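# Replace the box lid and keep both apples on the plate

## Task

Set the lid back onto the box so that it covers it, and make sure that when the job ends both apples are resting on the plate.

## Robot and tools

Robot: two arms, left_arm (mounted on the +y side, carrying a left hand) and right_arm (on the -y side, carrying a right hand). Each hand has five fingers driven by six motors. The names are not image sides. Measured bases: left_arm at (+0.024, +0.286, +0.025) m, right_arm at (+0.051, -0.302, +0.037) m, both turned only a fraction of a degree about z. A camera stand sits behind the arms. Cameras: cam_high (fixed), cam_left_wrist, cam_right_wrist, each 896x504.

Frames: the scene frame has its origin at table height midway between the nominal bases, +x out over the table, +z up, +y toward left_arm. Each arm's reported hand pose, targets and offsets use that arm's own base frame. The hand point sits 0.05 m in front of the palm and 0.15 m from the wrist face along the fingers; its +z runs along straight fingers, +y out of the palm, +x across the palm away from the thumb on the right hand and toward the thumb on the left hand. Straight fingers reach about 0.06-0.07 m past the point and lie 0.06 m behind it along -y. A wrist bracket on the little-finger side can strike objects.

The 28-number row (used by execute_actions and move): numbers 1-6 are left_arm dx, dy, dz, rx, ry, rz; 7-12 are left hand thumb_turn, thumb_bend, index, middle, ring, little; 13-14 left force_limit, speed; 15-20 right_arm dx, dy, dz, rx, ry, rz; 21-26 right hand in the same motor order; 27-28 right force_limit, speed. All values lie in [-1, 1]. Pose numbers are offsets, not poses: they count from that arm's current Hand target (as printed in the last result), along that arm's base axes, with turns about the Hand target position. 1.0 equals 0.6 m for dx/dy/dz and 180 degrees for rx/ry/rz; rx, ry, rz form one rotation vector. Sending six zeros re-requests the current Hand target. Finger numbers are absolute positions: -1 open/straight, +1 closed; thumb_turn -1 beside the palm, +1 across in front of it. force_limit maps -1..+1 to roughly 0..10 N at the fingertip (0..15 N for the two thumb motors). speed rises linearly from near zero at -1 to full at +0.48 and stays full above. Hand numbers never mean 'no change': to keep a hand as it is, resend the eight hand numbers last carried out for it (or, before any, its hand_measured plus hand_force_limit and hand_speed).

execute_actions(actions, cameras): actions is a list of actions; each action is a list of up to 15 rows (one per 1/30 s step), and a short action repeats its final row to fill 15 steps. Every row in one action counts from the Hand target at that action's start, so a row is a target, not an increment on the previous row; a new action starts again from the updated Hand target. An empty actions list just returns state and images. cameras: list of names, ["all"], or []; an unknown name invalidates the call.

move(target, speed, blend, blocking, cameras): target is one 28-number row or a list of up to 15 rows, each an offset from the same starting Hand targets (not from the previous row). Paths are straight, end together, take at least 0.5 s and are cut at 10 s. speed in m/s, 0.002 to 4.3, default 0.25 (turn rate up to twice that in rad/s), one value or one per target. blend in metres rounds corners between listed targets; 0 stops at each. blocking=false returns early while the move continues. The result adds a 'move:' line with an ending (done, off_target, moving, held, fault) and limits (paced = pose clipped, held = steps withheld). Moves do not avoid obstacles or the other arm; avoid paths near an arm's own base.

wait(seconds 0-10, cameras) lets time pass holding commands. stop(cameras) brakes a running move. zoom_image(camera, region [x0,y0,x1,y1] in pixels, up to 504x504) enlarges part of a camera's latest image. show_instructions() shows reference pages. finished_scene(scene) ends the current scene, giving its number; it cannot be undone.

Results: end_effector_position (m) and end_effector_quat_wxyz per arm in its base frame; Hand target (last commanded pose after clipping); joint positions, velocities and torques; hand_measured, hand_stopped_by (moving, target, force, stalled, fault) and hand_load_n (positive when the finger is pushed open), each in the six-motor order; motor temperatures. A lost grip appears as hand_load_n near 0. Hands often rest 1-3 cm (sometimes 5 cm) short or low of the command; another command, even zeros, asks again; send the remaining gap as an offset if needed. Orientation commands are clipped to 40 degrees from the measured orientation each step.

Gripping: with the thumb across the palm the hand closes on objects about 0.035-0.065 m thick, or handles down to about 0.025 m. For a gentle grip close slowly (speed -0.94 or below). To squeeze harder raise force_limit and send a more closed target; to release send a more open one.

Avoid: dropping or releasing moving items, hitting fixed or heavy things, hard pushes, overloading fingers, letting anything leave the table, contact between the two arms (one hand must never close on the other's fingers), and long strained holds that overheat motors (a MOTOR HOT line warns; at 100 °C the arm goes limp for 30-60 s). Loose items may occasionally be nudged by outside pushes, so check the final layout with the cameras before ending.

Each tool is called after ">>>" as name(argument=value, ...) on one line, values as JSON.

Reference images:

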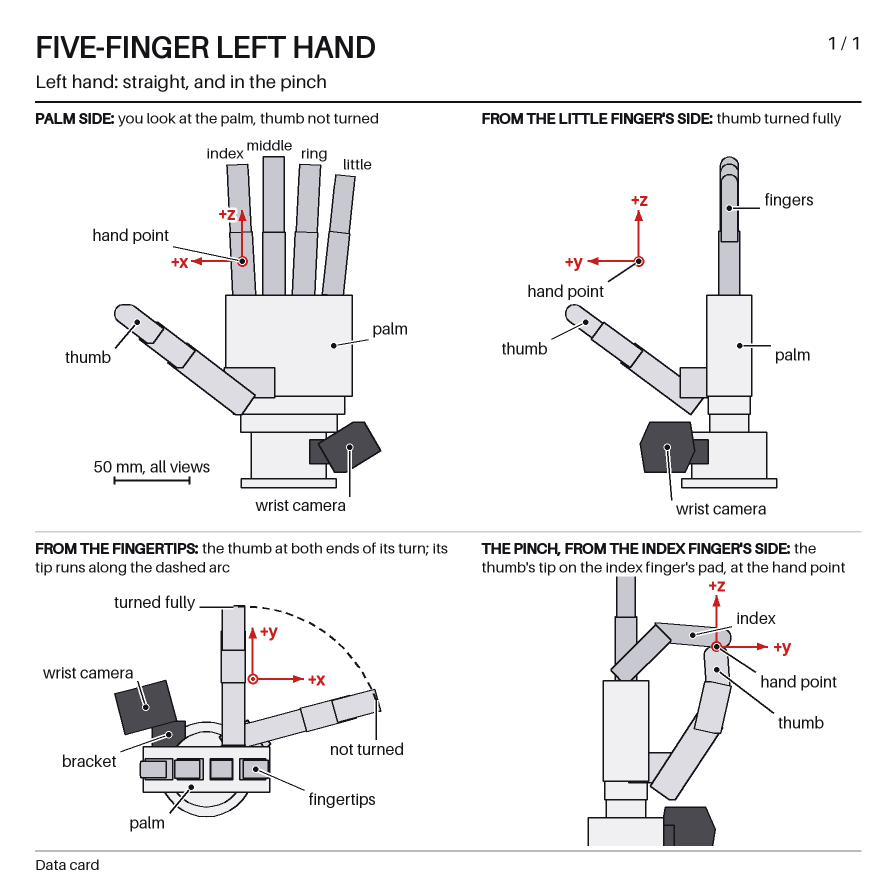

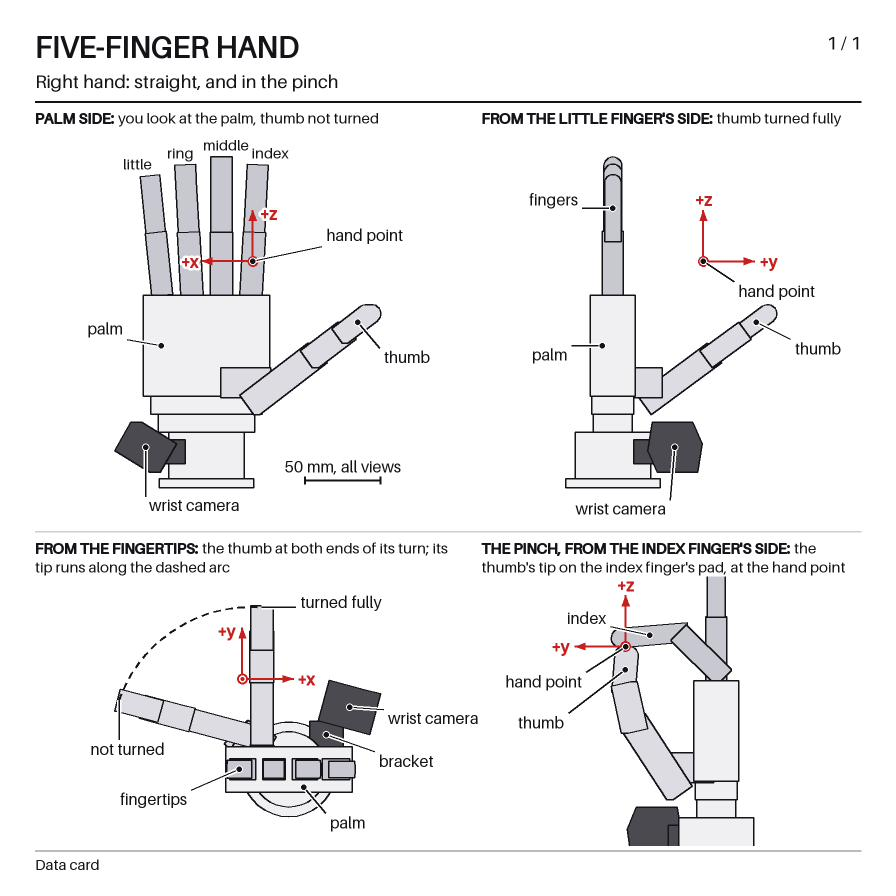

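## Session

Practice succeeded. Now scene 2.

>>> execute_actions(actions=[])

Scene clock: 0.00 s.
left_arm: end_effector_position=(+0.2349, -0.2993, +0.1967) hand_measured=(-1.000, -1.000, -1.000, -1.000, -1.000, -1.000) hand_load_n=(+0.0, +0.0, +0.0, +0.0, +0.0, +0.0) hand_stopped_by=(target, target, target, target, target, target) hand_force_limit=0.00 hand_speed=-0.80 end_effector_quat_wxyz=(-0.073, +0.682, +0.727, +0.046) | right_arm: end_effector_position=(+0.2052, -0.0285, +0.1979) hand_measured=(-1.000, -1.000, -1.000, -1.000, -1.000, -1.000) hand_load_n=(+0.0, +0.0, +0.0, +0.0, +0.0, +0.0) hand_stopped_by=(target, target, target, target, target, target) hand_force_limit=0.00 hand_speed=-0.80 end_effector_quat_wxyz=(-0.075, -0.429, +0.893, -0.109)
Joint positions: left_arm=[-1.102 1.453 1.303 -1.59 -0.037 1.973] | right_arm=[-0.154 0.965 0.949 -1.554 0.266 0.521]
Joint velocities: within noise
Joint torques (N m): no reading
Motor temperatures (°C): left_arm=[22 21 24 22 20 23] | right_arm=[24 22 24 22 19 22]
Heat: left arm: hottest elbow 24 °C; right arm: hottest waist 24 °C.
Hand target: left_arm +0.2382, -0.3057, +0.2038; -0.063, +0.682, +0.727, +0.043 | right_arm +0.2108, -0.0293, +0.2044; -0.067, -0.428, +0.894, -0.114

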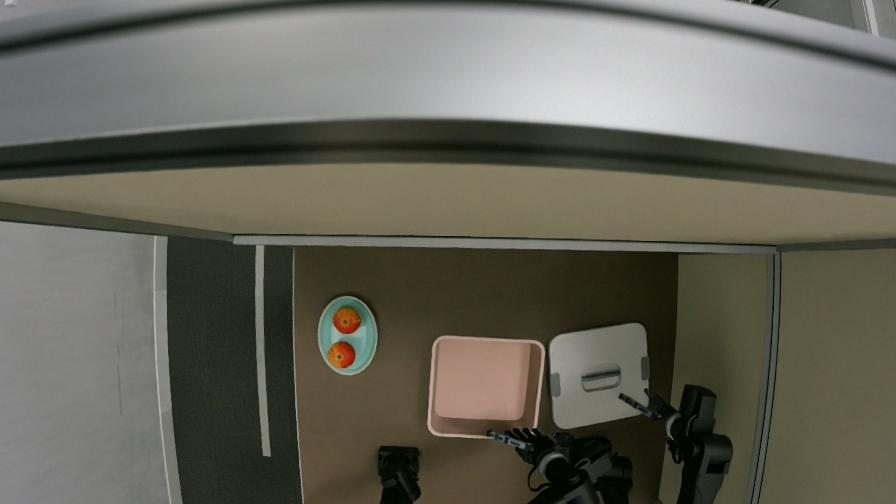

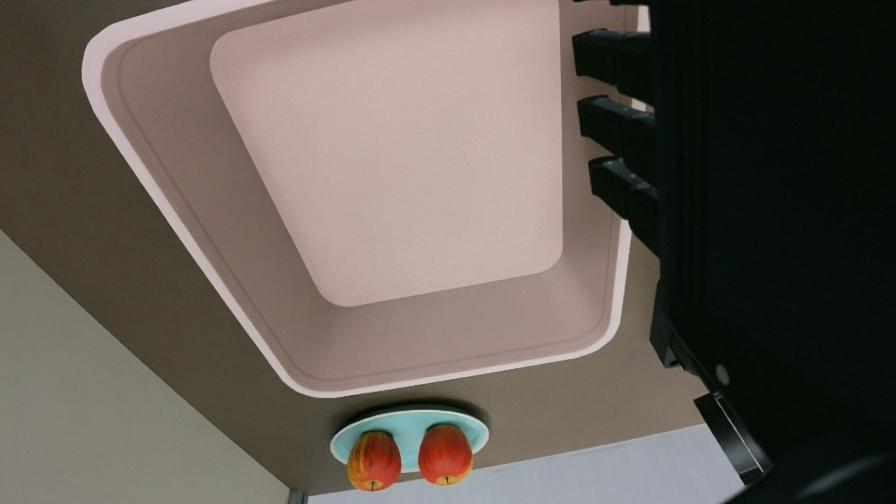

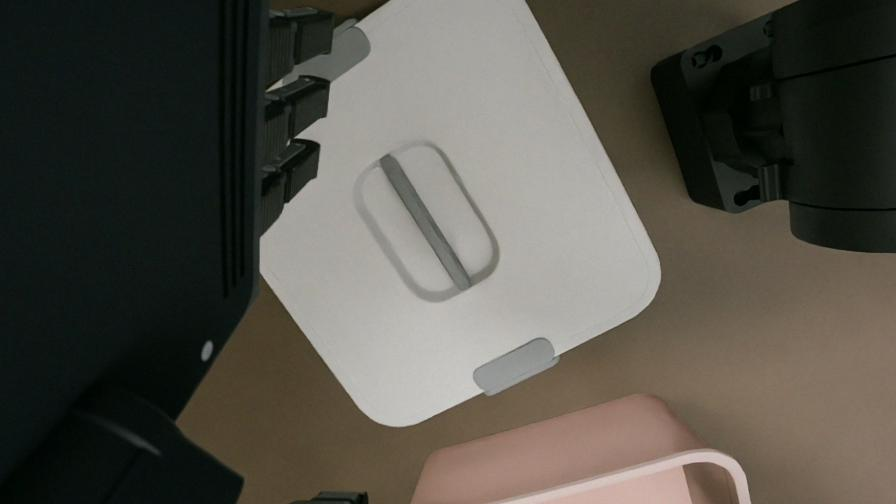

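>>> zoom_image(camera="cam_high", region=[530, 310, 690, 440])

>>> zoom_image(camera="cam_high", region=[410, 320, 570, 450])

Scaled by 3.150.

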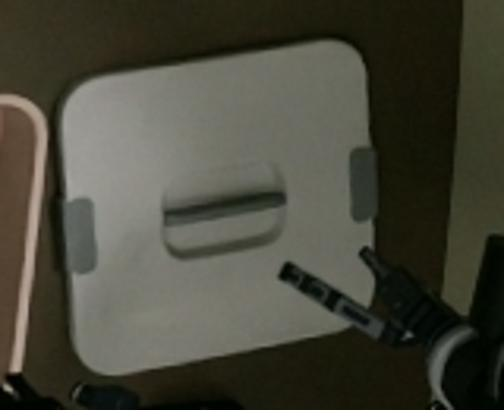

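Scaled by 3.150.

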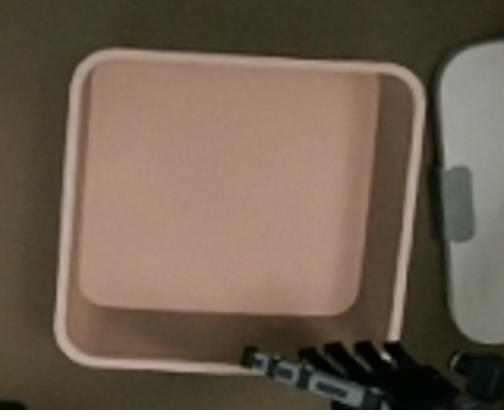

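>>> move(target=[[-0.03,0.676,0.327,0,0,0,-1,-1,-1,-1,-1,-1,0.0,-0.8,0.0738,0.0515,-0.02,0.0120,-0.2194,0.2829,1,-0.4,-0.1,-0.1,1,1,0.0,-0.3],[-0.03,0.676,0.327,0,0,0,-1,-1,-1,-1,-1,-1,0.0,-0.8,0.0738,0.0515,-0.28,0.0120,-0.2194,0.2829,1,-0.4,-0.1,-0.1,1,1,0.0,-0.3]], cameras=["cam_high","cam_right_wrist"], speed=0.3, blend=0.02)

>>> zoom_image(camera="cam_high", region=[530, 310, 690, 440])

Scene clock: 5.80 s.
left_arm: end_effector_position=(+0.2216, +0.0951, +0.3903) hand_measured=(-1.000, -1.000, -1.000, -1.000, -1.000, -1.000) hand_load_n=(+0.0, +0.0, +0.0, +0.0, +0.0, +0.0) hand_stopped_by=(target, target, target, target, target, target) hand_force_limit=0.00 hand_speed=-0.80 end_effector_quat_wxyz=(+0.119, +0.357, +0.870, +0.319) | right_arm: end_effector_position=(+0.2569, +0.0010, +0.0438) hand_measured=(+1.000, -0.400, -0.100, -0.100, +1.000, +1.000) hand_load_n=(+0.0, +0.0, +0.0, +0.0, +0.0, +0.0) hand_stopped_by=(target, target, target, target, target, target) hand_force_limit=0.00 hand_speed=-0.30 end_effector_quat_wxyz=(-0.294, +0.701, -0.600, +0.252)
Joint positions: left_arm=[-0.376 0.662 1.077 -1.691 -0.64 2.072] | right_arm=[-0.257 0.669 0.289 -0.44 -0.289 -0.297]
Joint torques (N m): left_arm=[1.26 0.97 11.03 0.25 -0.54 0.06] | right_arm=[0.56 0.73 6.68 1.72 -0.04 -0.05]
Heat: left arm: hottest elbow 25 °C; right arm: hottest waist 24 °C.
Hand target: left_arm +0.2202, +0.0999, +0.4000; -0.010, +0.602, +0.788, +0.126 | right_arm +0.2550, +0.0015, +0.0364; -0.291, +0.703, -0.600, +0.249
Off the commanded pose: left_arm 0.011 m, 56 deg; orientation clipped | right_arm 0.008 m, 1 deg.
joint sent to its limit (left arm) — joint 4 (wrist pitch), lower limit; joint 6 (wrist roll), upper limit. The joint targets are off in orientation, not in position.
move: off_target (left_arm); limits=paced
Images, in order (width x height): cam_high 896x504, cam_right_wrist 896x504.

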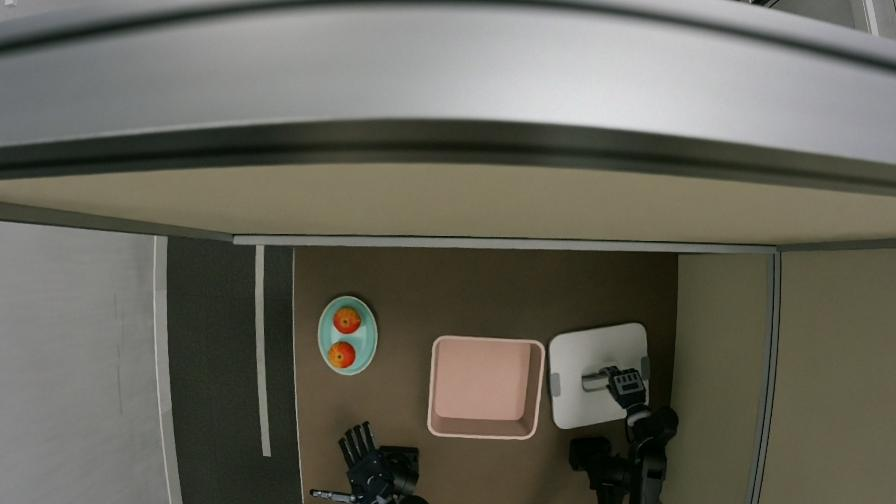

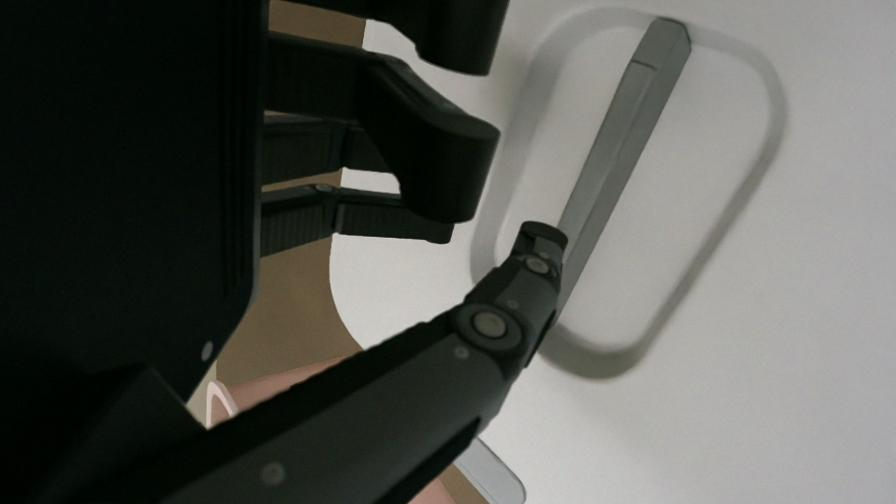

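Scaled by 3.150.

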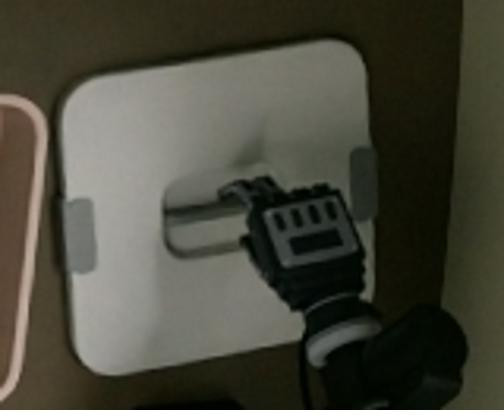

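>>> move(target=[0,0,0,0,0,0,-1,-1,-1,-1,-1,-1,0.0,-0.8,0.0133,0.0115,-0.061,0,0,0,1,-0.4,-0.05,-0.05,1,1,0.0,-0.5], cameras=["cam_high","cam_right_wrist"], speed=0.1)

>>> zoom_image(camera="cam_high", region=[570, 340, 670, 420])

Scene clock: 8.63 s.
left_arm: end_effector_position=(+0.2216, +0.0951, +0.3903) hand_measured=(-1.000, -1.000, -1.000, -1.000, -1.000, -1.000) hand_load_n=(+0.0, +0.0, +0.0, -0.5, +0.0, +0.0) hand_stopped_by=(target, target, target, target, target, target) hand_force_limit=0.00 hand_speed=-0.80 end_effector_quat_wxyz=(+0.119, +0.357, +0.870, +0.319) | right_arm: end_effector_position=(+0.2655, +0.0049, +0.0062) hand_measured=(+1.000, -0.400, -0.050, -0.050, +1.000, +1.000) hand_load_n=(+0.0, +0.0, +0.0, +0.0, +0.0, +0.0) hand_stopped_by=(target, target, target, target, target, target) hand_force_limit=0.00 hand_speed=-0.50 end_effector_quat_wxyz=(-0.291, +0.702, -0.598, +0.255)
Joint positions: left_arm=[-0.376 0.662 1.077 -1.691 -0.64 2.072] | right_arm=[-0.216 0.815 0.222 -0.218 -0.256 -0.274]
Joint torques (N m): left_arm=[1.26 0.97 11.03 0.24 -0.54 0.05] | right_arm=[1.55 -0.21 6.05 1.74 -0.02 0.05]
Heat: left arm: hottest elbow 25 °C; right arm: hottest waist 24 °C.
Hand target: left_arm +0.2202, +0.0999, +0.4000; -0.010, +0.602, +0.788, +0.126 | right_arm +0.2630, +0.0084, -0.0002; -0.291, +0.703, -0.600, +0.249
Off the commanded pose: left_arm 0.011 m, 40 deg | right_arm 0.008 m, 1 deg.
joint sent to its limit (left arm) — joint 4 (wrist pitch), lower limit; joint 6 (wrist roll), upper limit. The joint targets are off in orientation, not in position.
move: off_target (left_arm); limits=paced
Images, in order (width x height): cam_high 896x504, cam_right_wrist 896x504.

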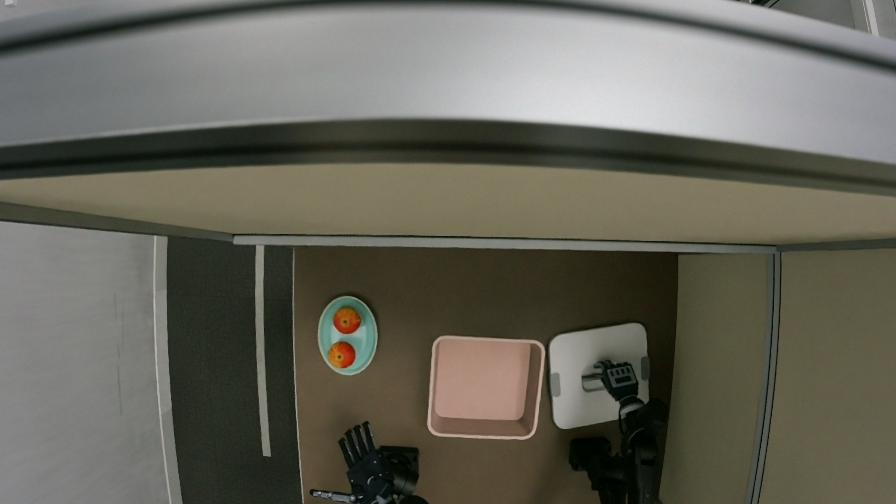

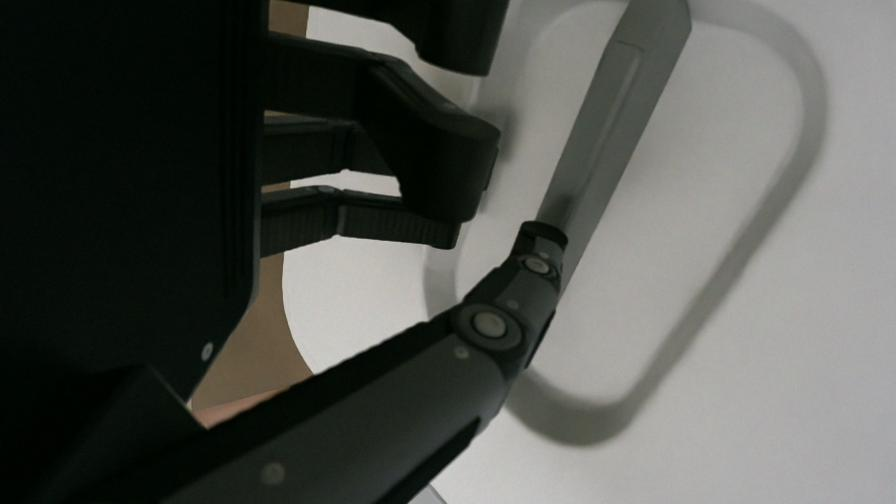

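Scaled by 5.040.

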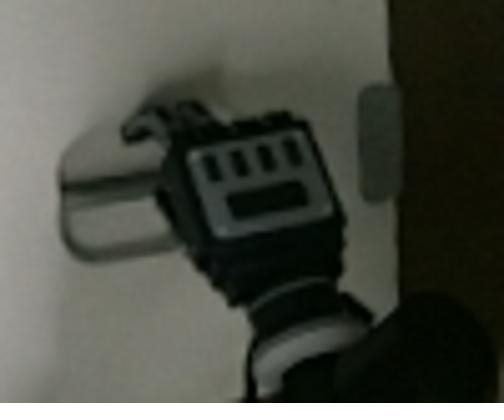

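>>> move(target=[0,0,0,0,0,0,-1,-1,-1,-1,-1,-1,0.0,-0.8,-0.0125,0.004,-0.028,0,0,0,1,-0.4,0,0,1,1,0.0,-0.5], cameras=["cam_right_wrist"], speed=0.06)

Scene clock: 10.83 s.
left_arm: end_effector_position=(+0.2216, +0.0951, +0.3903) hand_measured=(-1.000, -1.000, -1.000, -1.000, -1.000, -1.000) hand_load_n=(+0.0, +0.0, +0.0, +0.0, +0.0, +0.0) hand_stopped_by=(target, target, target, target, target, target) hand_force_limit=0.00 hand_speed=-0.80 end_effector_quat_wxyz=(+0.119, +0.357, +0.870, +0.319) | right_arm: end_effector_position=(+0.2680, +0.0053, +0.0017) hand_measured=(+1.000, -0.400, +0.000, +0.000, +1.000, +1.000) hand_load_n=(-0.5, -0.5, +0.0, +0.0, +0.0, +0.0) hand_stopped_by=(target, target, target, target, target, target) hand_force_limit=0.00 hand_speed=-0.50 end_effector_quat_wxyz=(-0.300, +0.697, -0.593, +0.269)
Joint positions: left_arm=[-0.376 0.662 1.077 -1.691 -0.64 2.072] | right_arm=[-0.214 0.817 0.192 -0.147 -0.256 -0.267]
Joint torques (N m): left_arm=[1.26 0.97 11.03 0.24 -0.53 0.06] | right_arm=[1.44 1.73 4.86 1.22 0.07 0]
Heat: left arm: hottest elbow 25 °C; right arm: hottest waist 24 °C.
Hand target: left_arm +0.2202, +0.0999, +0.4000; -0.010, +0.602, +0.788, +0.126 | right_arm +0.2556, +0.0108, -0.0169; -0.291, +0.703, -0.600, +0.249
Off the commanded pose: left_arm 0.011 m, 40 deg | right_arm 0.023 m, 3 deg.
joint sent to its limit (left arm) — joint 4 (wrist pitch), lower limit; joint 6 (wrist roll), upper limit. The joint targets are off in orientation, not in position.
move: off_target (left_arm, right_arm)
Images, in order (width x height): cam_right_wrist 896x504.

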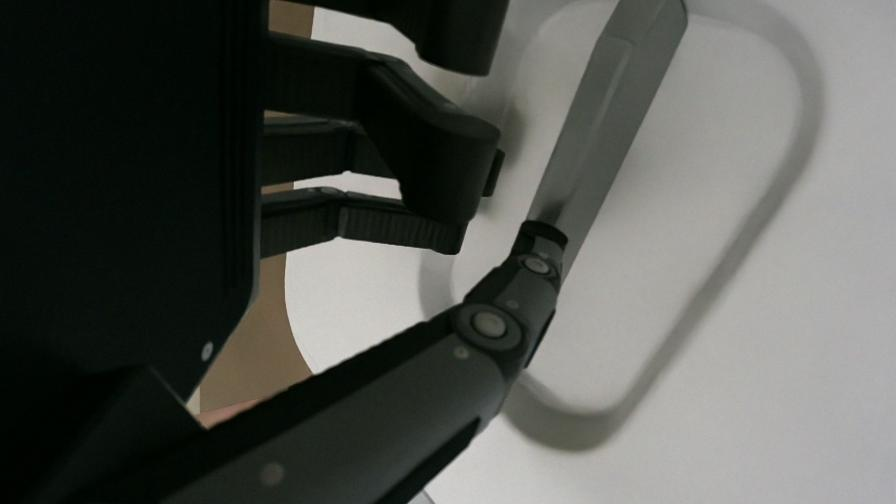

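>>> move(target=[[0,0,0,0,0,0,-1,-1,-1,-1,-1,-1,0.0,-0.8,-0.009,0,0.087,0,0,0,1,-0.4,0,0,1,1,0.0,-0.5],[0,0,0,0,0,0,-1,-1,-1,-1,-1,-1,0.0,-0.8,-0.013,0,0.06,0,0,0,1,-0.4,0,0,1,1,0.0,-0.5],[0,0,0,0,0,0,-1,-1,-1,-1,-1,-1,0.0,-0.8,-0.013,0,0.002,0,0,0,1,-0.4,0,0,1,1,0.0,-0.5]], cameras=["cam_right_wrist"], speed=0.07)

Scene clock: 14.57 s.
left_arm: end_effector_position=(+0.2216, +0.0951, +0.3903) hand_measured=(-1.000, -1.000, -1.000, -1.000, -1.000, -1.000) hand_load_n=(+0.0, +0.0, -0.5, +0.0, +0.0, +0.0) hand_stopped_by=(target, target, target, target, target, target) hand_force_limit=0.00 hand_speed=-0.80 end_effector_quat_wxyz=(+0.119, +0.357, +0.870, +0.319) | right_arm: end_effector_position=(+0.2590, +0.0093, +0.0019) hand_measured=(+1.000, -0.400, +0.000, +0.000, +1.000, +1.000) hand_load_n=(+0.0, -0.5, +0.0, +0.0, +0.0, +0.0) hand_stopped_by=(target, target, target, target, target, target) hand_force_limit=0.00 hand_speed=-0.50 end_effector_quat_wxyz=(-0.303, +0.699, -0.591, +0.266)
Joint positions: left_arm=[-0.376 0.662 1.077 -1.691 -0.64 2.072] | right_arm=[-0.21 0.763 0.176 -0.186 -0.261 -0.267]
Joint torques (N m): left_arm=[1.26 1.03 11.03 0.23 -0.54 0.06] | right_arm=[0.67 1.9 5.26 1.31 0.04 -0.03]
Heat: left arm: hottest elbow 26 °C; right arm: hottest elbow 25 °C.
Hand target: left_arm +0.2202, +0.0999, +0.4000; -0.010, +0.602, +0.788, +0.126 | right_arm +0.2477, +0.0108, -0.0157; -0.291, +0.703, -0.600, +0.249
Off the commanded pose: left_arm 0.011 m, 40 deg | right_arm 0.021 m, 3 deg.
joint sent to its limit (left arm) — joint 4 (wrist pitch), lower limit; joint 6 (wrist roll), upper limit. The joint targets are off in orientation, not in position.
move: off_target (left_arm, right_arm)
Images, in order (width x height): cam_right_wrist 896x504.

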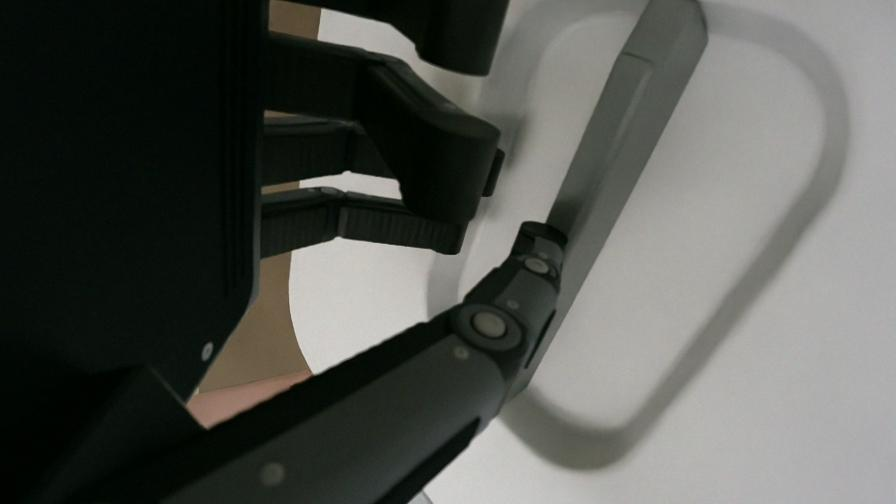

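>>> execute_actions(actions=[], cameras=["cam_high","cam_right_wrist"])

>>> zoom_image(camera="cam_high", region=[530, 310, 690, 440])

>>> zoom_image(camera="cam_right_wrist", region=[400, 100, 660, 330])

Scene clock: 15.07 s.
left_arm: end_effector_position=(+0.2216, +0.0951, +0.3903) hand_measured=(-1.000, -1.000, -1.000, -1.000, -1.000, -1.000) hand_load_n=(+0.0, +0.0, +0.0, +0.0, +0.0, +0.0) hand_stopped_by=(target, target, target, target, target, target) hand_force_limit=0.00 hand_speed=-0.80 end_effector_quat_wxyz=(+0.119, +0.357, +0.870, +0.319) | right_arm: end_effector_position=(+0.2590, +0.0093, +0.0019) hand_measured=(+1.000, -0.400, +0.000, +0.000, +1.000, +1.000) hand_load_n=(+0.0, -0.5, +0.0, +0.0, +0.0, +0.0) hand_stopped_by=(target, target, target, target, target, target) hand_force_limit=0.00 hand_speed=-0.50 end_effector_quat_wxyz=(-0.303, +0.699, -0.591, +0.266)
Joint positions: left_arm=[-0.376 0.662 1.077 -1.691 -0.64 2.072] | right_arm=[-0.21 0.763 0.176 -0.186 -0.261 -0.267]
Joint velocities: within noise
Joint torques (N m): left_arm=[1.26 0.97 11.03 0.24 -0.54 0.06] | right_arm=[0.21 2.08 5.24 1.36 0.06 -0.02]
Motor temperatures (°C): left_arm=[22 21 26 22 20 23] | right_arm=[24 22 25 22 19 22]
Heat: left arm: hottest elbow 26 °C; right arm: hottest elbow 25 °C.
Hand target: left_arm +0.2202, +0.0999, +0.4000; -0.010, +0.602, +0.788, +0.126 | right_arm +0.2477, +0.0109, -0.0157; -0.291, +0.703, -0.600, +0.249
Off the commanded pose: left_arm 0.011 m, 40 deg | right_arm 0.021 m, 3 deg.
Images, in order (width x height): cam_high 896x504, cam_right_wrist 896x504.

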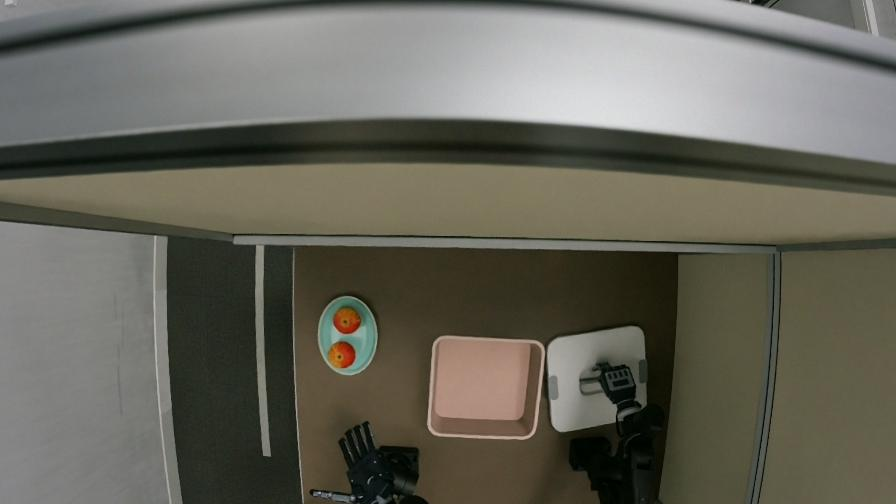

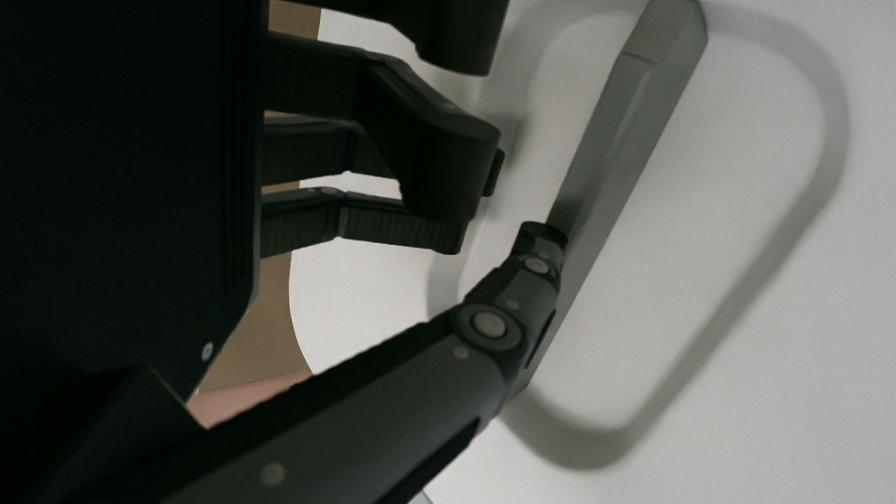

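Scaled by 3.150.

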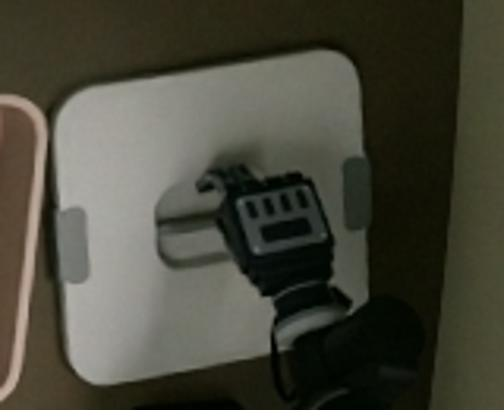

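Scaled by 1.938.

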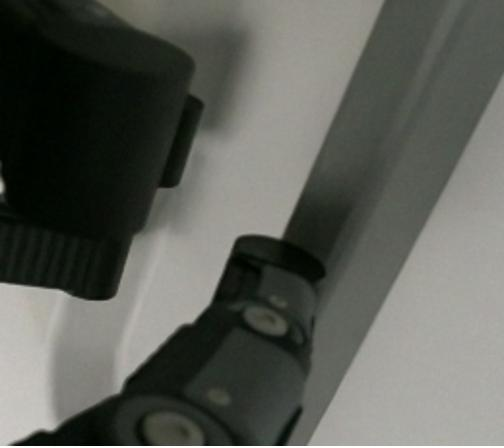

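>>> move(target=[0,0,0,0,0,0,-1,-1,-1,-1,-1,-1,0.0,-0.8,0.015,0,0.1,0,0,0,1,-0.4,0,0,1,1,0.0,-0.5], cameras=["cam_right_wrist"], speed=0.1)

Scene clock: 17.00 s.
left_arm: end_effector_position=(+0.2216, +0.0951, +0.3903) hand_measured=(-1.000, -1.000, -1.000, -1.000, -1.000, -1.000) hand_load_n=(+0.0, +0.0, +0.0, +0.0, +0.0, +0.0) hand_stopped_by=(target, target, target, target, target, target) hand_force_limit=0.00 hand_speed=-0.80 end_effector_quat_wxyz=(+0.119, +0.357, +0.870, +0.319) | right_arm: end_effector_position=(+0.2381, +0.0135, +0.0169) hand_measured=(+1.000, -0.400, +0.000, +0.000, +1.000, +1.000) hand_load_n=(+0.0, +0.0, +0.0, +0.0, +0.0, +0.0) hand_stopped_by=(target, target, target, target, target, target) hand_force_limit=0.00 hand_speed=-0.50 end_effector_quat_wxyz=(-0.278, +0.708, -0.607, +0.229)
Joint positions: left_arm=[-0.376 0.662 1.077 -1.691 -0.64 2.072] | right_arm=[-0.202 0.675 0.235 -0.429 -0.249 -0.263]
Joint torques (N m): left_arm=[1.26 0.97 11.02 0.25 -0.54 0.06] | right_arm=[1.03 -1.03 10.99 0.51 -0.06 0.04]
Heat: left arm: hottest elbow 26 °C; right arm: hottest elbow 25 °C.
Hand target: left_arm +0.2202, +0.0999, +0.4000; -0.010, +0.602, +0.788, +0.126 | right_arm +0.2566, +0.0108, +0.0441; -0.291, +0.703, -0.600, +0.249
Off the commanded pose: left_arm 0.011 m, 40 deg | right_arm 0.033 m, 3 deg.
joint sent to its limit (left arm) — joint 4 (wrist pitch), lower limit; joint 6 (wrist roll), upper limit. The joint targets are off in orientation, not in position.
move: off_target (left_arm, right_arm)
Images, in order (width x height): cam_right_wrist 896x504.

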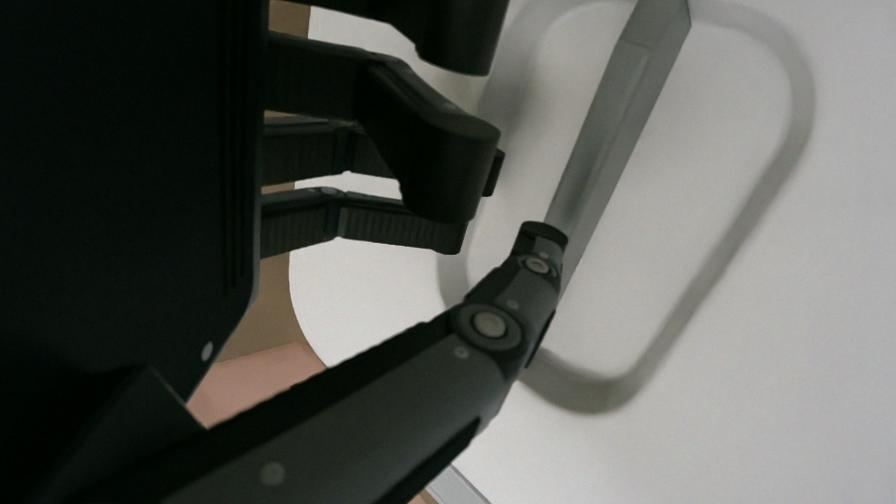

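>>> execute_actions(actions=[], cameras=["cam_high"])

>>> zoom_image(camera="cam_high", region=[530, 310, 690, 440])

Scene clock: 17.87 s.
left_arm: end_effector_position=(+0.2216, +0.0951, +0.3903) hand_measured=(-1.000, -1.000, -1.000, -1.000, -1.000, -1.000) hand_load_n=(+0.0, +0.0, +0.0, +0.0, +0.0, +0.0) hand_stopped_by=(target, target, target, target, target, target) hand_force_limit=0.00 hand_speed=-0.80 end_effector_quat_wxyz=(+0.119, +0.357, +0.870, +0.319) | right_arm: end_effector_position=(+0.2380, +0.0136, +0.0169) hand_measured=(+1.000, -0.400, +0.000, +0.000, +1.000, +1.000) hand_load_n=(+0.0, +0.0, +0.0, +0.0, +0.5, +0.0) hand_stopped_by=(target, target, target, target, target, target) hand_force_limit=0.00 hand_speed=-0.50 end_effector_quat_wxyz=(-0.278, +0.708, -0.608, +0.229)
Joint positions: left_arm=[-0.376 0.662 1.077 -1.691 -0.64 2.072] | right_arm=[-0.202 0.675 0.235 -0.43 -0.249 -0.263]
Joint velocities: within noise
Joint torques (N m): left_arm=[1.26 0.97 11.03 0.25 -0.54 0.06] | right_arm=[0.79 -1.08 10.99 0.58 -0.08 0.03]
Motor temperatures (°C): left_arm=[22 21 26 22 20 23] | right_arm=[24 22 25 22 19 22]
Heat: left arm: hottest elbow 26 °C; right arm: hottest elbow 25 °C.
Hand target: left_arm +0.2202, +0.0999, +0.4000; -0.010, +0.602, +0.788, +0.126 | right_arm +0.2566, +0.0108, +0.0441; -0.291, +0.703, -0.600, +0.249
Off the commanded pose: left_arm 0.011 m, 40 deg | right_arm 0.033 m, 3 deg.
Images, in order (width x height): cam_high 896x504.

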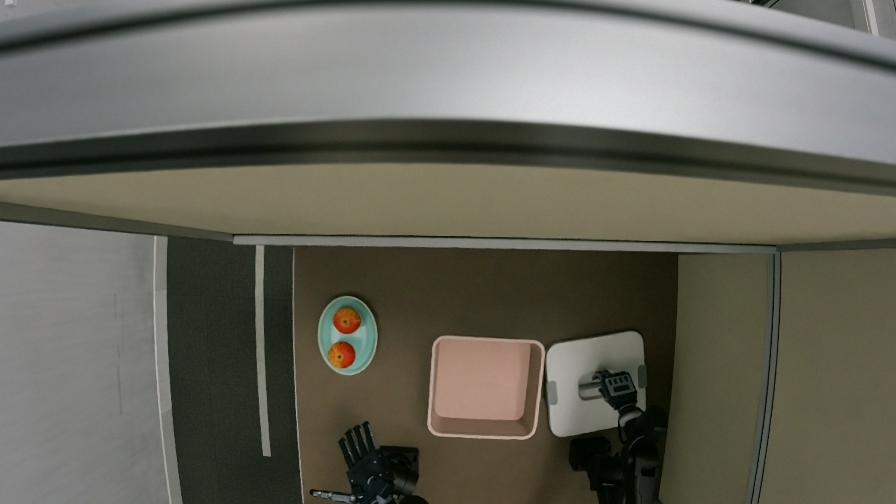

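Scaled by 3.150.

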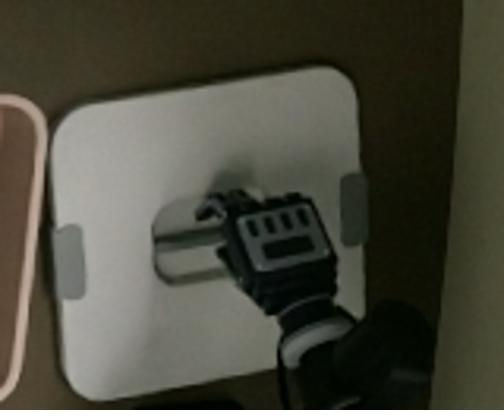

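>>> move(target=[[0,0,0,0,0,0,-1,-1,-1,-1,-1,-1,0.0,-0.8,-0.0493,0.0153,-0.025,0,0,0,1,-0.5,-0.05,-0.05,1,1,0.0,-0.5],[0,0,0,0,0,0,-1,-1,-1,-1,-1,-1,0.0,-0.8,-0.0493,0.0153,-0.062,0,0,0,1,-0.5,-0.05,-0.05,1,1,0.0,-0.5]], cameras=["cam_right_wrist"], speed=0.08)

Scene clock: 20.53 s.
left_arm: end_effector_position=(+0.2216, +0.0951, +0.3903) hand_measured=(-1.000, -1.000, -1.000, -1.000, -1.000, -1.000) hand_load_n=(+0.0, -0.5, +0.0, +0.0, +0.0, +0.0) hand_stopped_by=(target, target, target, target, target, target) hand_force_limit=0.00 hand_speed=-0.80 end_effector_quat_wxyz=(+0.119, +0.357, +0.870, +0.319) | right_arm: end_effector_position=(+0.2293, +0.0171, +0.0141) hand_measured=(+1.000, -0.500, -0.050, -0.050, +1.000, +1.000) hand_load_n=(+0.0, +0.0, +0.0, +0.0, +0.0, +0.5) hand_stopped_by=(target, target, target, target, target, target) hand_force_limit=0.00 hand_speed=-0.50 end_effector_quat_wxyz=(-0.291, +0.702, -0.597, +0.255)
Joint positions: left_arm=[-0.376 0.662 1.077 -1.691 -0.64 2.072] | right_arm=[-0.187 0.548 0.175 -0.431 -0.236 -0.252]
Joint torques (N m): left_arm=[1.2 0.97 11.03 0.23 -0.54 0.05] | right_arm=[1.44 2.26 6.63 1.77 0 0.06]
Heat: left arm: hottest elbow 26 °C; right arm: hottest elbow 25 °C.
Hand target: left_arm +0.2202, +0.0999, +0.4000; -0.010, +0.602, +0.788, +0.126 | right_arm +0.2272, +0.0199, +0.0071; -0.291, +0.703, -0.600, +0.249
Off the commanded pose: left_arm 0.011 m, 40 deg | right_arm 0.008 m, 1 deg.
joint sent to its limit (left arm) — joint 4 (wrist pitch), lower limit; joint 6 (wrist roll), upper limit. The joint targets are off in orientation, not in position.
move: off_target (left_arm)
Images, in order (width x height): cam_right_wrist 896x504.

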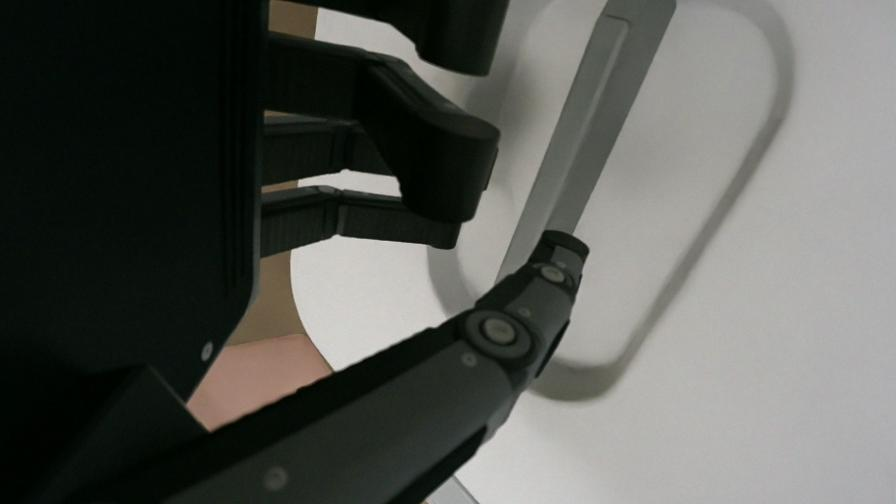

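>>> move(target=[0,0,0,0,0,0,-1,-1,-1,-1,-1,-1,0.0,-0.8,-0.002,0,-0.04,0,0,0,1,-0.5,-0.05,-0.05,1,1,0.0,-0.5], cameras=["cam_right_wrist"], speed=0.06)

Scene clock: 22.33 s.
left_arm: end_effector_position=(+0.2216, +0.0951, +0.3903) hand_measured=(-1.000, -1.000, -1.000, -1.000, -1.000, -1.000) hand_load_n=(+0.0, +0.0, +0.0, +0.0, +0.0, +0.0) hand_stopped_by=(target, target, target, target, target, target) hand_force_limit=0.00 hand_speed=-0.80 end_effector_quat_wxyz=(+0.119, +0.357, +0.870, +0.319) | right_arm: end_effector_position=(+0.2327, +0.0167, -0.0050) hand_measured=(+1.000, -0.500, -0.050, -0.050, +1.000, +1.000) hand_load_n=(+0.0, +0.0, +0.0, -2.0, +0.0, +0.0) hand_stopped_by=(target, target, target, target, target, target) hand_force_limit=0.00 hand_speed=-0.50 end_effector_quat_wxyz=(-0.295, +0.701, -0.595, +0.261)
Joint positions: left_arm=[-0.376 0.662 1.077 -1.691 -0.64 2.072] | right_arm=[-0.187 0.618 0.128 -0.299 -0.238 -0.252]
Joint torques (N m): left_arm=[1.26 1.03 11.03 0.25 -0.54 0.06] | right_arm=[1.38 2.9 5.87 1.51 -0.02 0.05]
Heat: left arm: hottest elbow 26 °C; right arm: hottest elbow 25 °C.
Hand target: left_arm +0.2202, +0.0999, +0.4000; -0.010, +0.602, +0.788, +0.126 | right_arm +0.2260, +0.0199, -0.0170; -0.291, +0.703, -0.600, +0.249
Off the commanded pose: left_arm 0.011 m, 40 deg | right_arm 0.014 m, 2 deg.
joint sent to its limit (left arm) — joint 4 (wrist pitch), lower limit; joint 6 (wrist roll), upper limit. The joint targets are off in orientation, not in position.
move: off_target (left_arm, right_arm)
Images, in order (width x height): cam_right_wrist 896x504.

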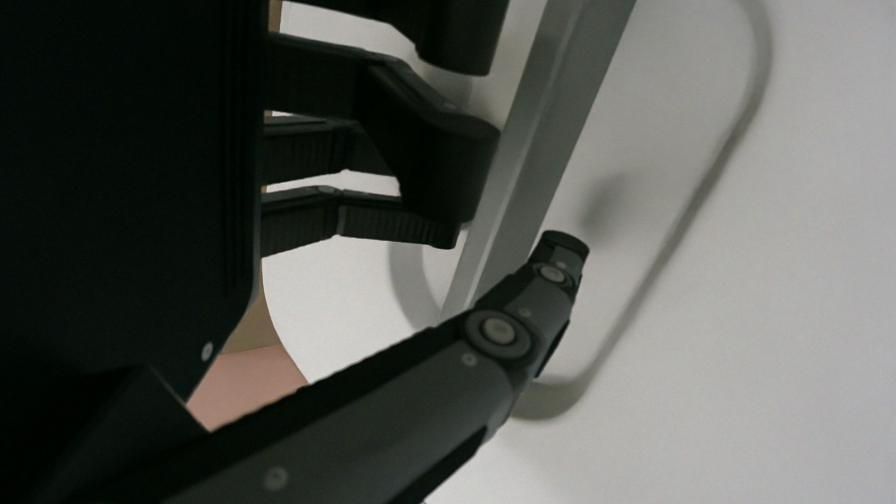

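>>> execute_actions(actions=[[[0,0,0,0,0,0,-1,-1,-1,-1,-1,-1,0.0,-0.8,0,0,0,0,0,0,1,-0.4,0.5,0.5,1,1,0.5,-0.88]],[[0,0,0,0,0,0,-1,-1,-1,-1,-1,-1,0.0,-0.8,0,0,0,0,0,0,1,-0.4,0.5,0.5,1,1,0.5,-0.88]]], cameras=["cam_high","cam_right_wrist"])

>>> zoom_image(camera="cam_high", region=[530, 310, 690, 440])

Scene clock: 24.30 s.
left_arm: end_effector_position=(+0.2216, +0.0951, +0.3903) hand_measured=(-1.000, -1.000, -1.000, -1.000, -1.000, -1.000) hand_load_n=(+0.0, +0.0, +0.0, +0.0, +0.0, +0.0) hand_stopped_by=(target, target, target, target, target, target) hand_force_limit=0.00 hand_speed=-0.80 end_effector_quat_wxyz=(+0.119, +0.357, +0.870, +0.319) | right_arm: end_effector_position=(+0.2290, +0.0173, -0.0103) hand_measured=(+1.000, -0.402, +0.292, +0.214, +1.000, +1.000) hand_load_n=(-1.0, +7.0, +7.0, +5.5, +0.0, +0.0) hand_stopped_by=(target, target, force, force, target, target) hand_force_limit=0.50 hand_speed=-0.88 end_effector_quat_wxyz=(-0.292, +0.702, -0.598, +0.255)
Joint positions: left_arm=[-0.376 0.662 1.077 -1.691 -0.64 2.072] | right_arm=[-0.187 0.63 0.121 -0.294 -0.236 -0.251]
Joint torques (N m): left_arm=[1.32 0.97 11.03 0.24 -0.53 0.05] | right_arm=[1.32 2.26 6.24 1.69 -0.04 0.06]
Heat: left arm: hottest elbow 26 °C; right arm: hottest elbow 26 °C.
Hand target: left_arm +0.2202, +0.0999, +0.4000; -0.010, +0.602, +0.788, +0.126 | right_arm +0.2258, +0.0200, -0.0171; -0.291, +0.703, -0.600, +0.249
Off the commanded pose: left_arm 0.011 m, 40 deg; orientation clipped at the end of an earlier action of this call | right_arm 0.008 m, 1 deg.
joint sent to its limit (left arm) — joint 4 (wrist pitch), lower limit; joint 6 (wrist roll), upper limit. The joint targets are off in orientation, not in position.
Images, in order (width x height): cam_high 896x504, cam_right_wrist 896x504.

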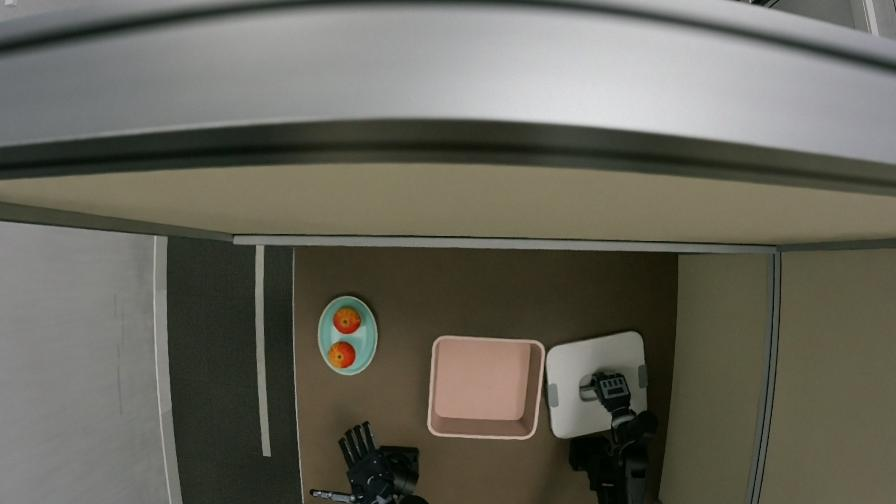

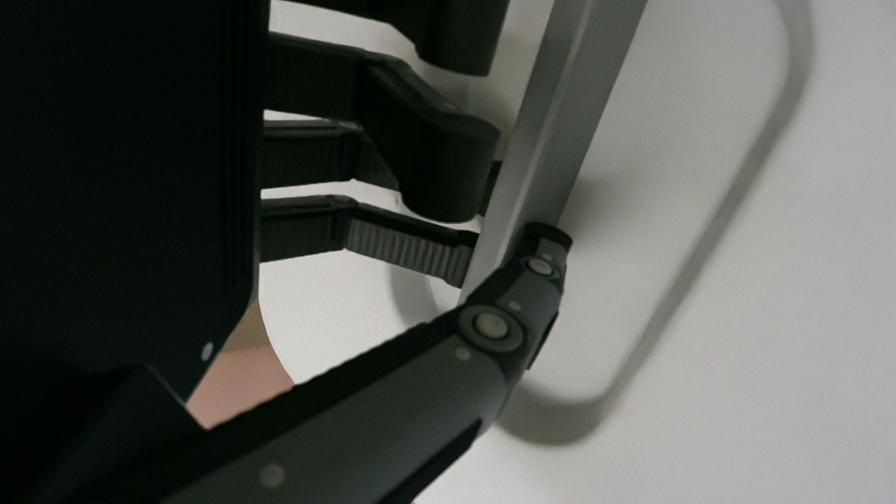

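Scaled by 3.150.

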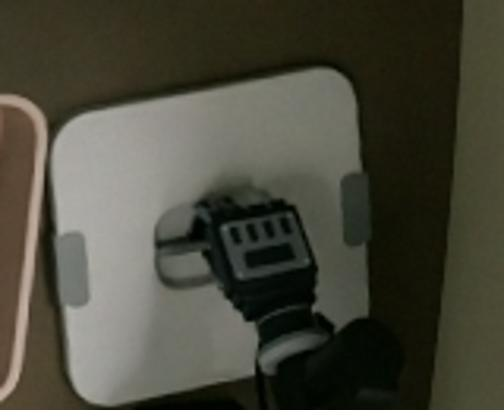

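>>> move(target=[[0,0,0,0,0,0,-1,-1,-1,-1,-1,-1,0.0,-0.8,0.075,0,0.08,0,0,0,1,-0.4,0.6,0.6,1,1,0.65,-0.88],[0,0,0,0,0,0,-1,-1,-1,-1,-1,-1,0.0,-0.8,0.14,0,0.38,0,0,0,1,-0.4,0.6,0.6,1,1,0.65,-0.88]], cameras=["cam_high","cam_right_wrist"], speed=[0.06, 0.12], blend=0.01)

Scene clock: 28.03 s.
left_arm: end_effector_position=(+0.2216, +0.0951, +0.3903) hand_measured=(-1.000, -1.000, -1.000, -1.000, -1.000, -1.000) hand_load_n=(+0.0, +0.0, +0.0, +0.0, +0.0, +0.0) hand_stopped_by=(target, target, target, target, target, target) hand_force_limit=0.00 hand_speed=-0.80 end_effector_quat_wxyz=(+0.119, +0.357, +0.870, +0.319) | right_arm: end_effector_position=(+0.2929, +0.0187, +0.1772) hand_measured=(+1.000, -0.404, +0.300, +0.222, +1.000, +1.000) hand_load_n=(-1.0, +10.0, +5.5, +8.0, +0.0, +0.0) hand_stopped_by=(target, target, force, force, target, target) hand_force_limit=0.65 hand_speed=-0.88 end_effector_quat_wxyz=(-0.274, +0.709, -0.608, +0.229)
Joint positions: left_arm=[-0.376 0.662 1.077 -1.691 -0.64 2.072] | right_arm=[-0.122 0.733 0.69 -0.817 -0.191 -0.204]
Joint torques (N m): left_arm=[1.2 0.97 11.03 0.24 -0.53 0.05] | right_arm=[1.61 -1.38 12.78 0.83 -0.01 0.07]
Heat: left arm: hottest elbow 27 °C; right arm: hottest elbow 26 °C.
Hand target: left_arm +0.2202, +0.0999, +0.4000; -0.010, +0.602, +0.788, +0.126 | right_arm +0.3099, +0.0199, +0.2110; -0.291, +0.703, -0.600, +0.249
Off the commanded pose: left_arm 0.011 m, 40 deg | right_arm 0.038 m, 3 deg.
joint sent to its limit (left arm) — joint 4 (wrist pitch), lower limit; joint 6 (wrist roll), upper limit. The joint targets are off in orientation, not in position.
move: off_target (left_arm, right_arm); limits=paced
Images, in order (width x height): cam_high 896x504, cam_right_wrist 896x504.

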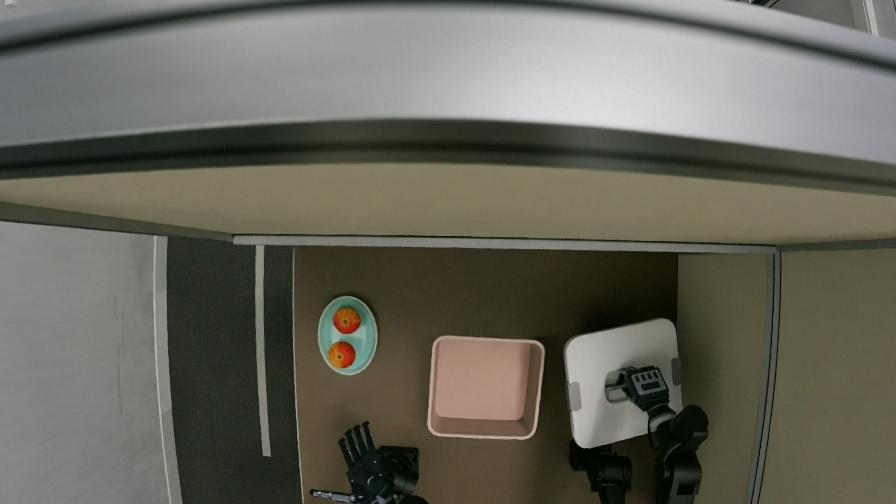

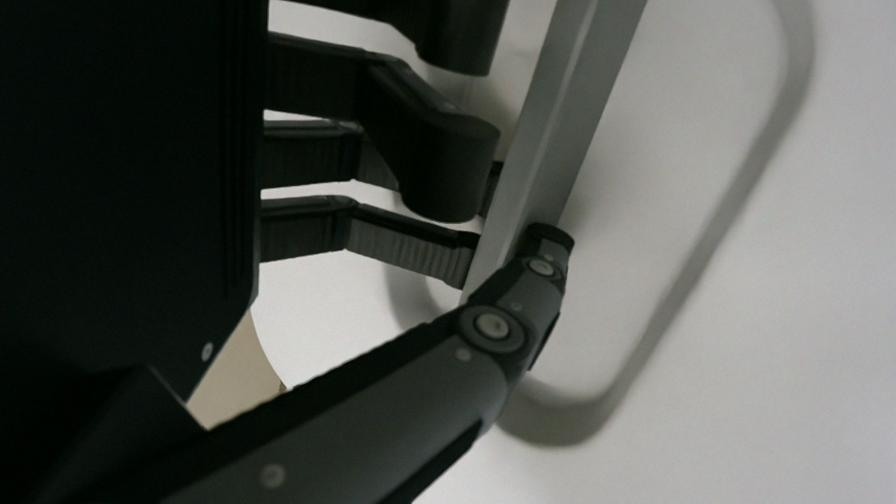

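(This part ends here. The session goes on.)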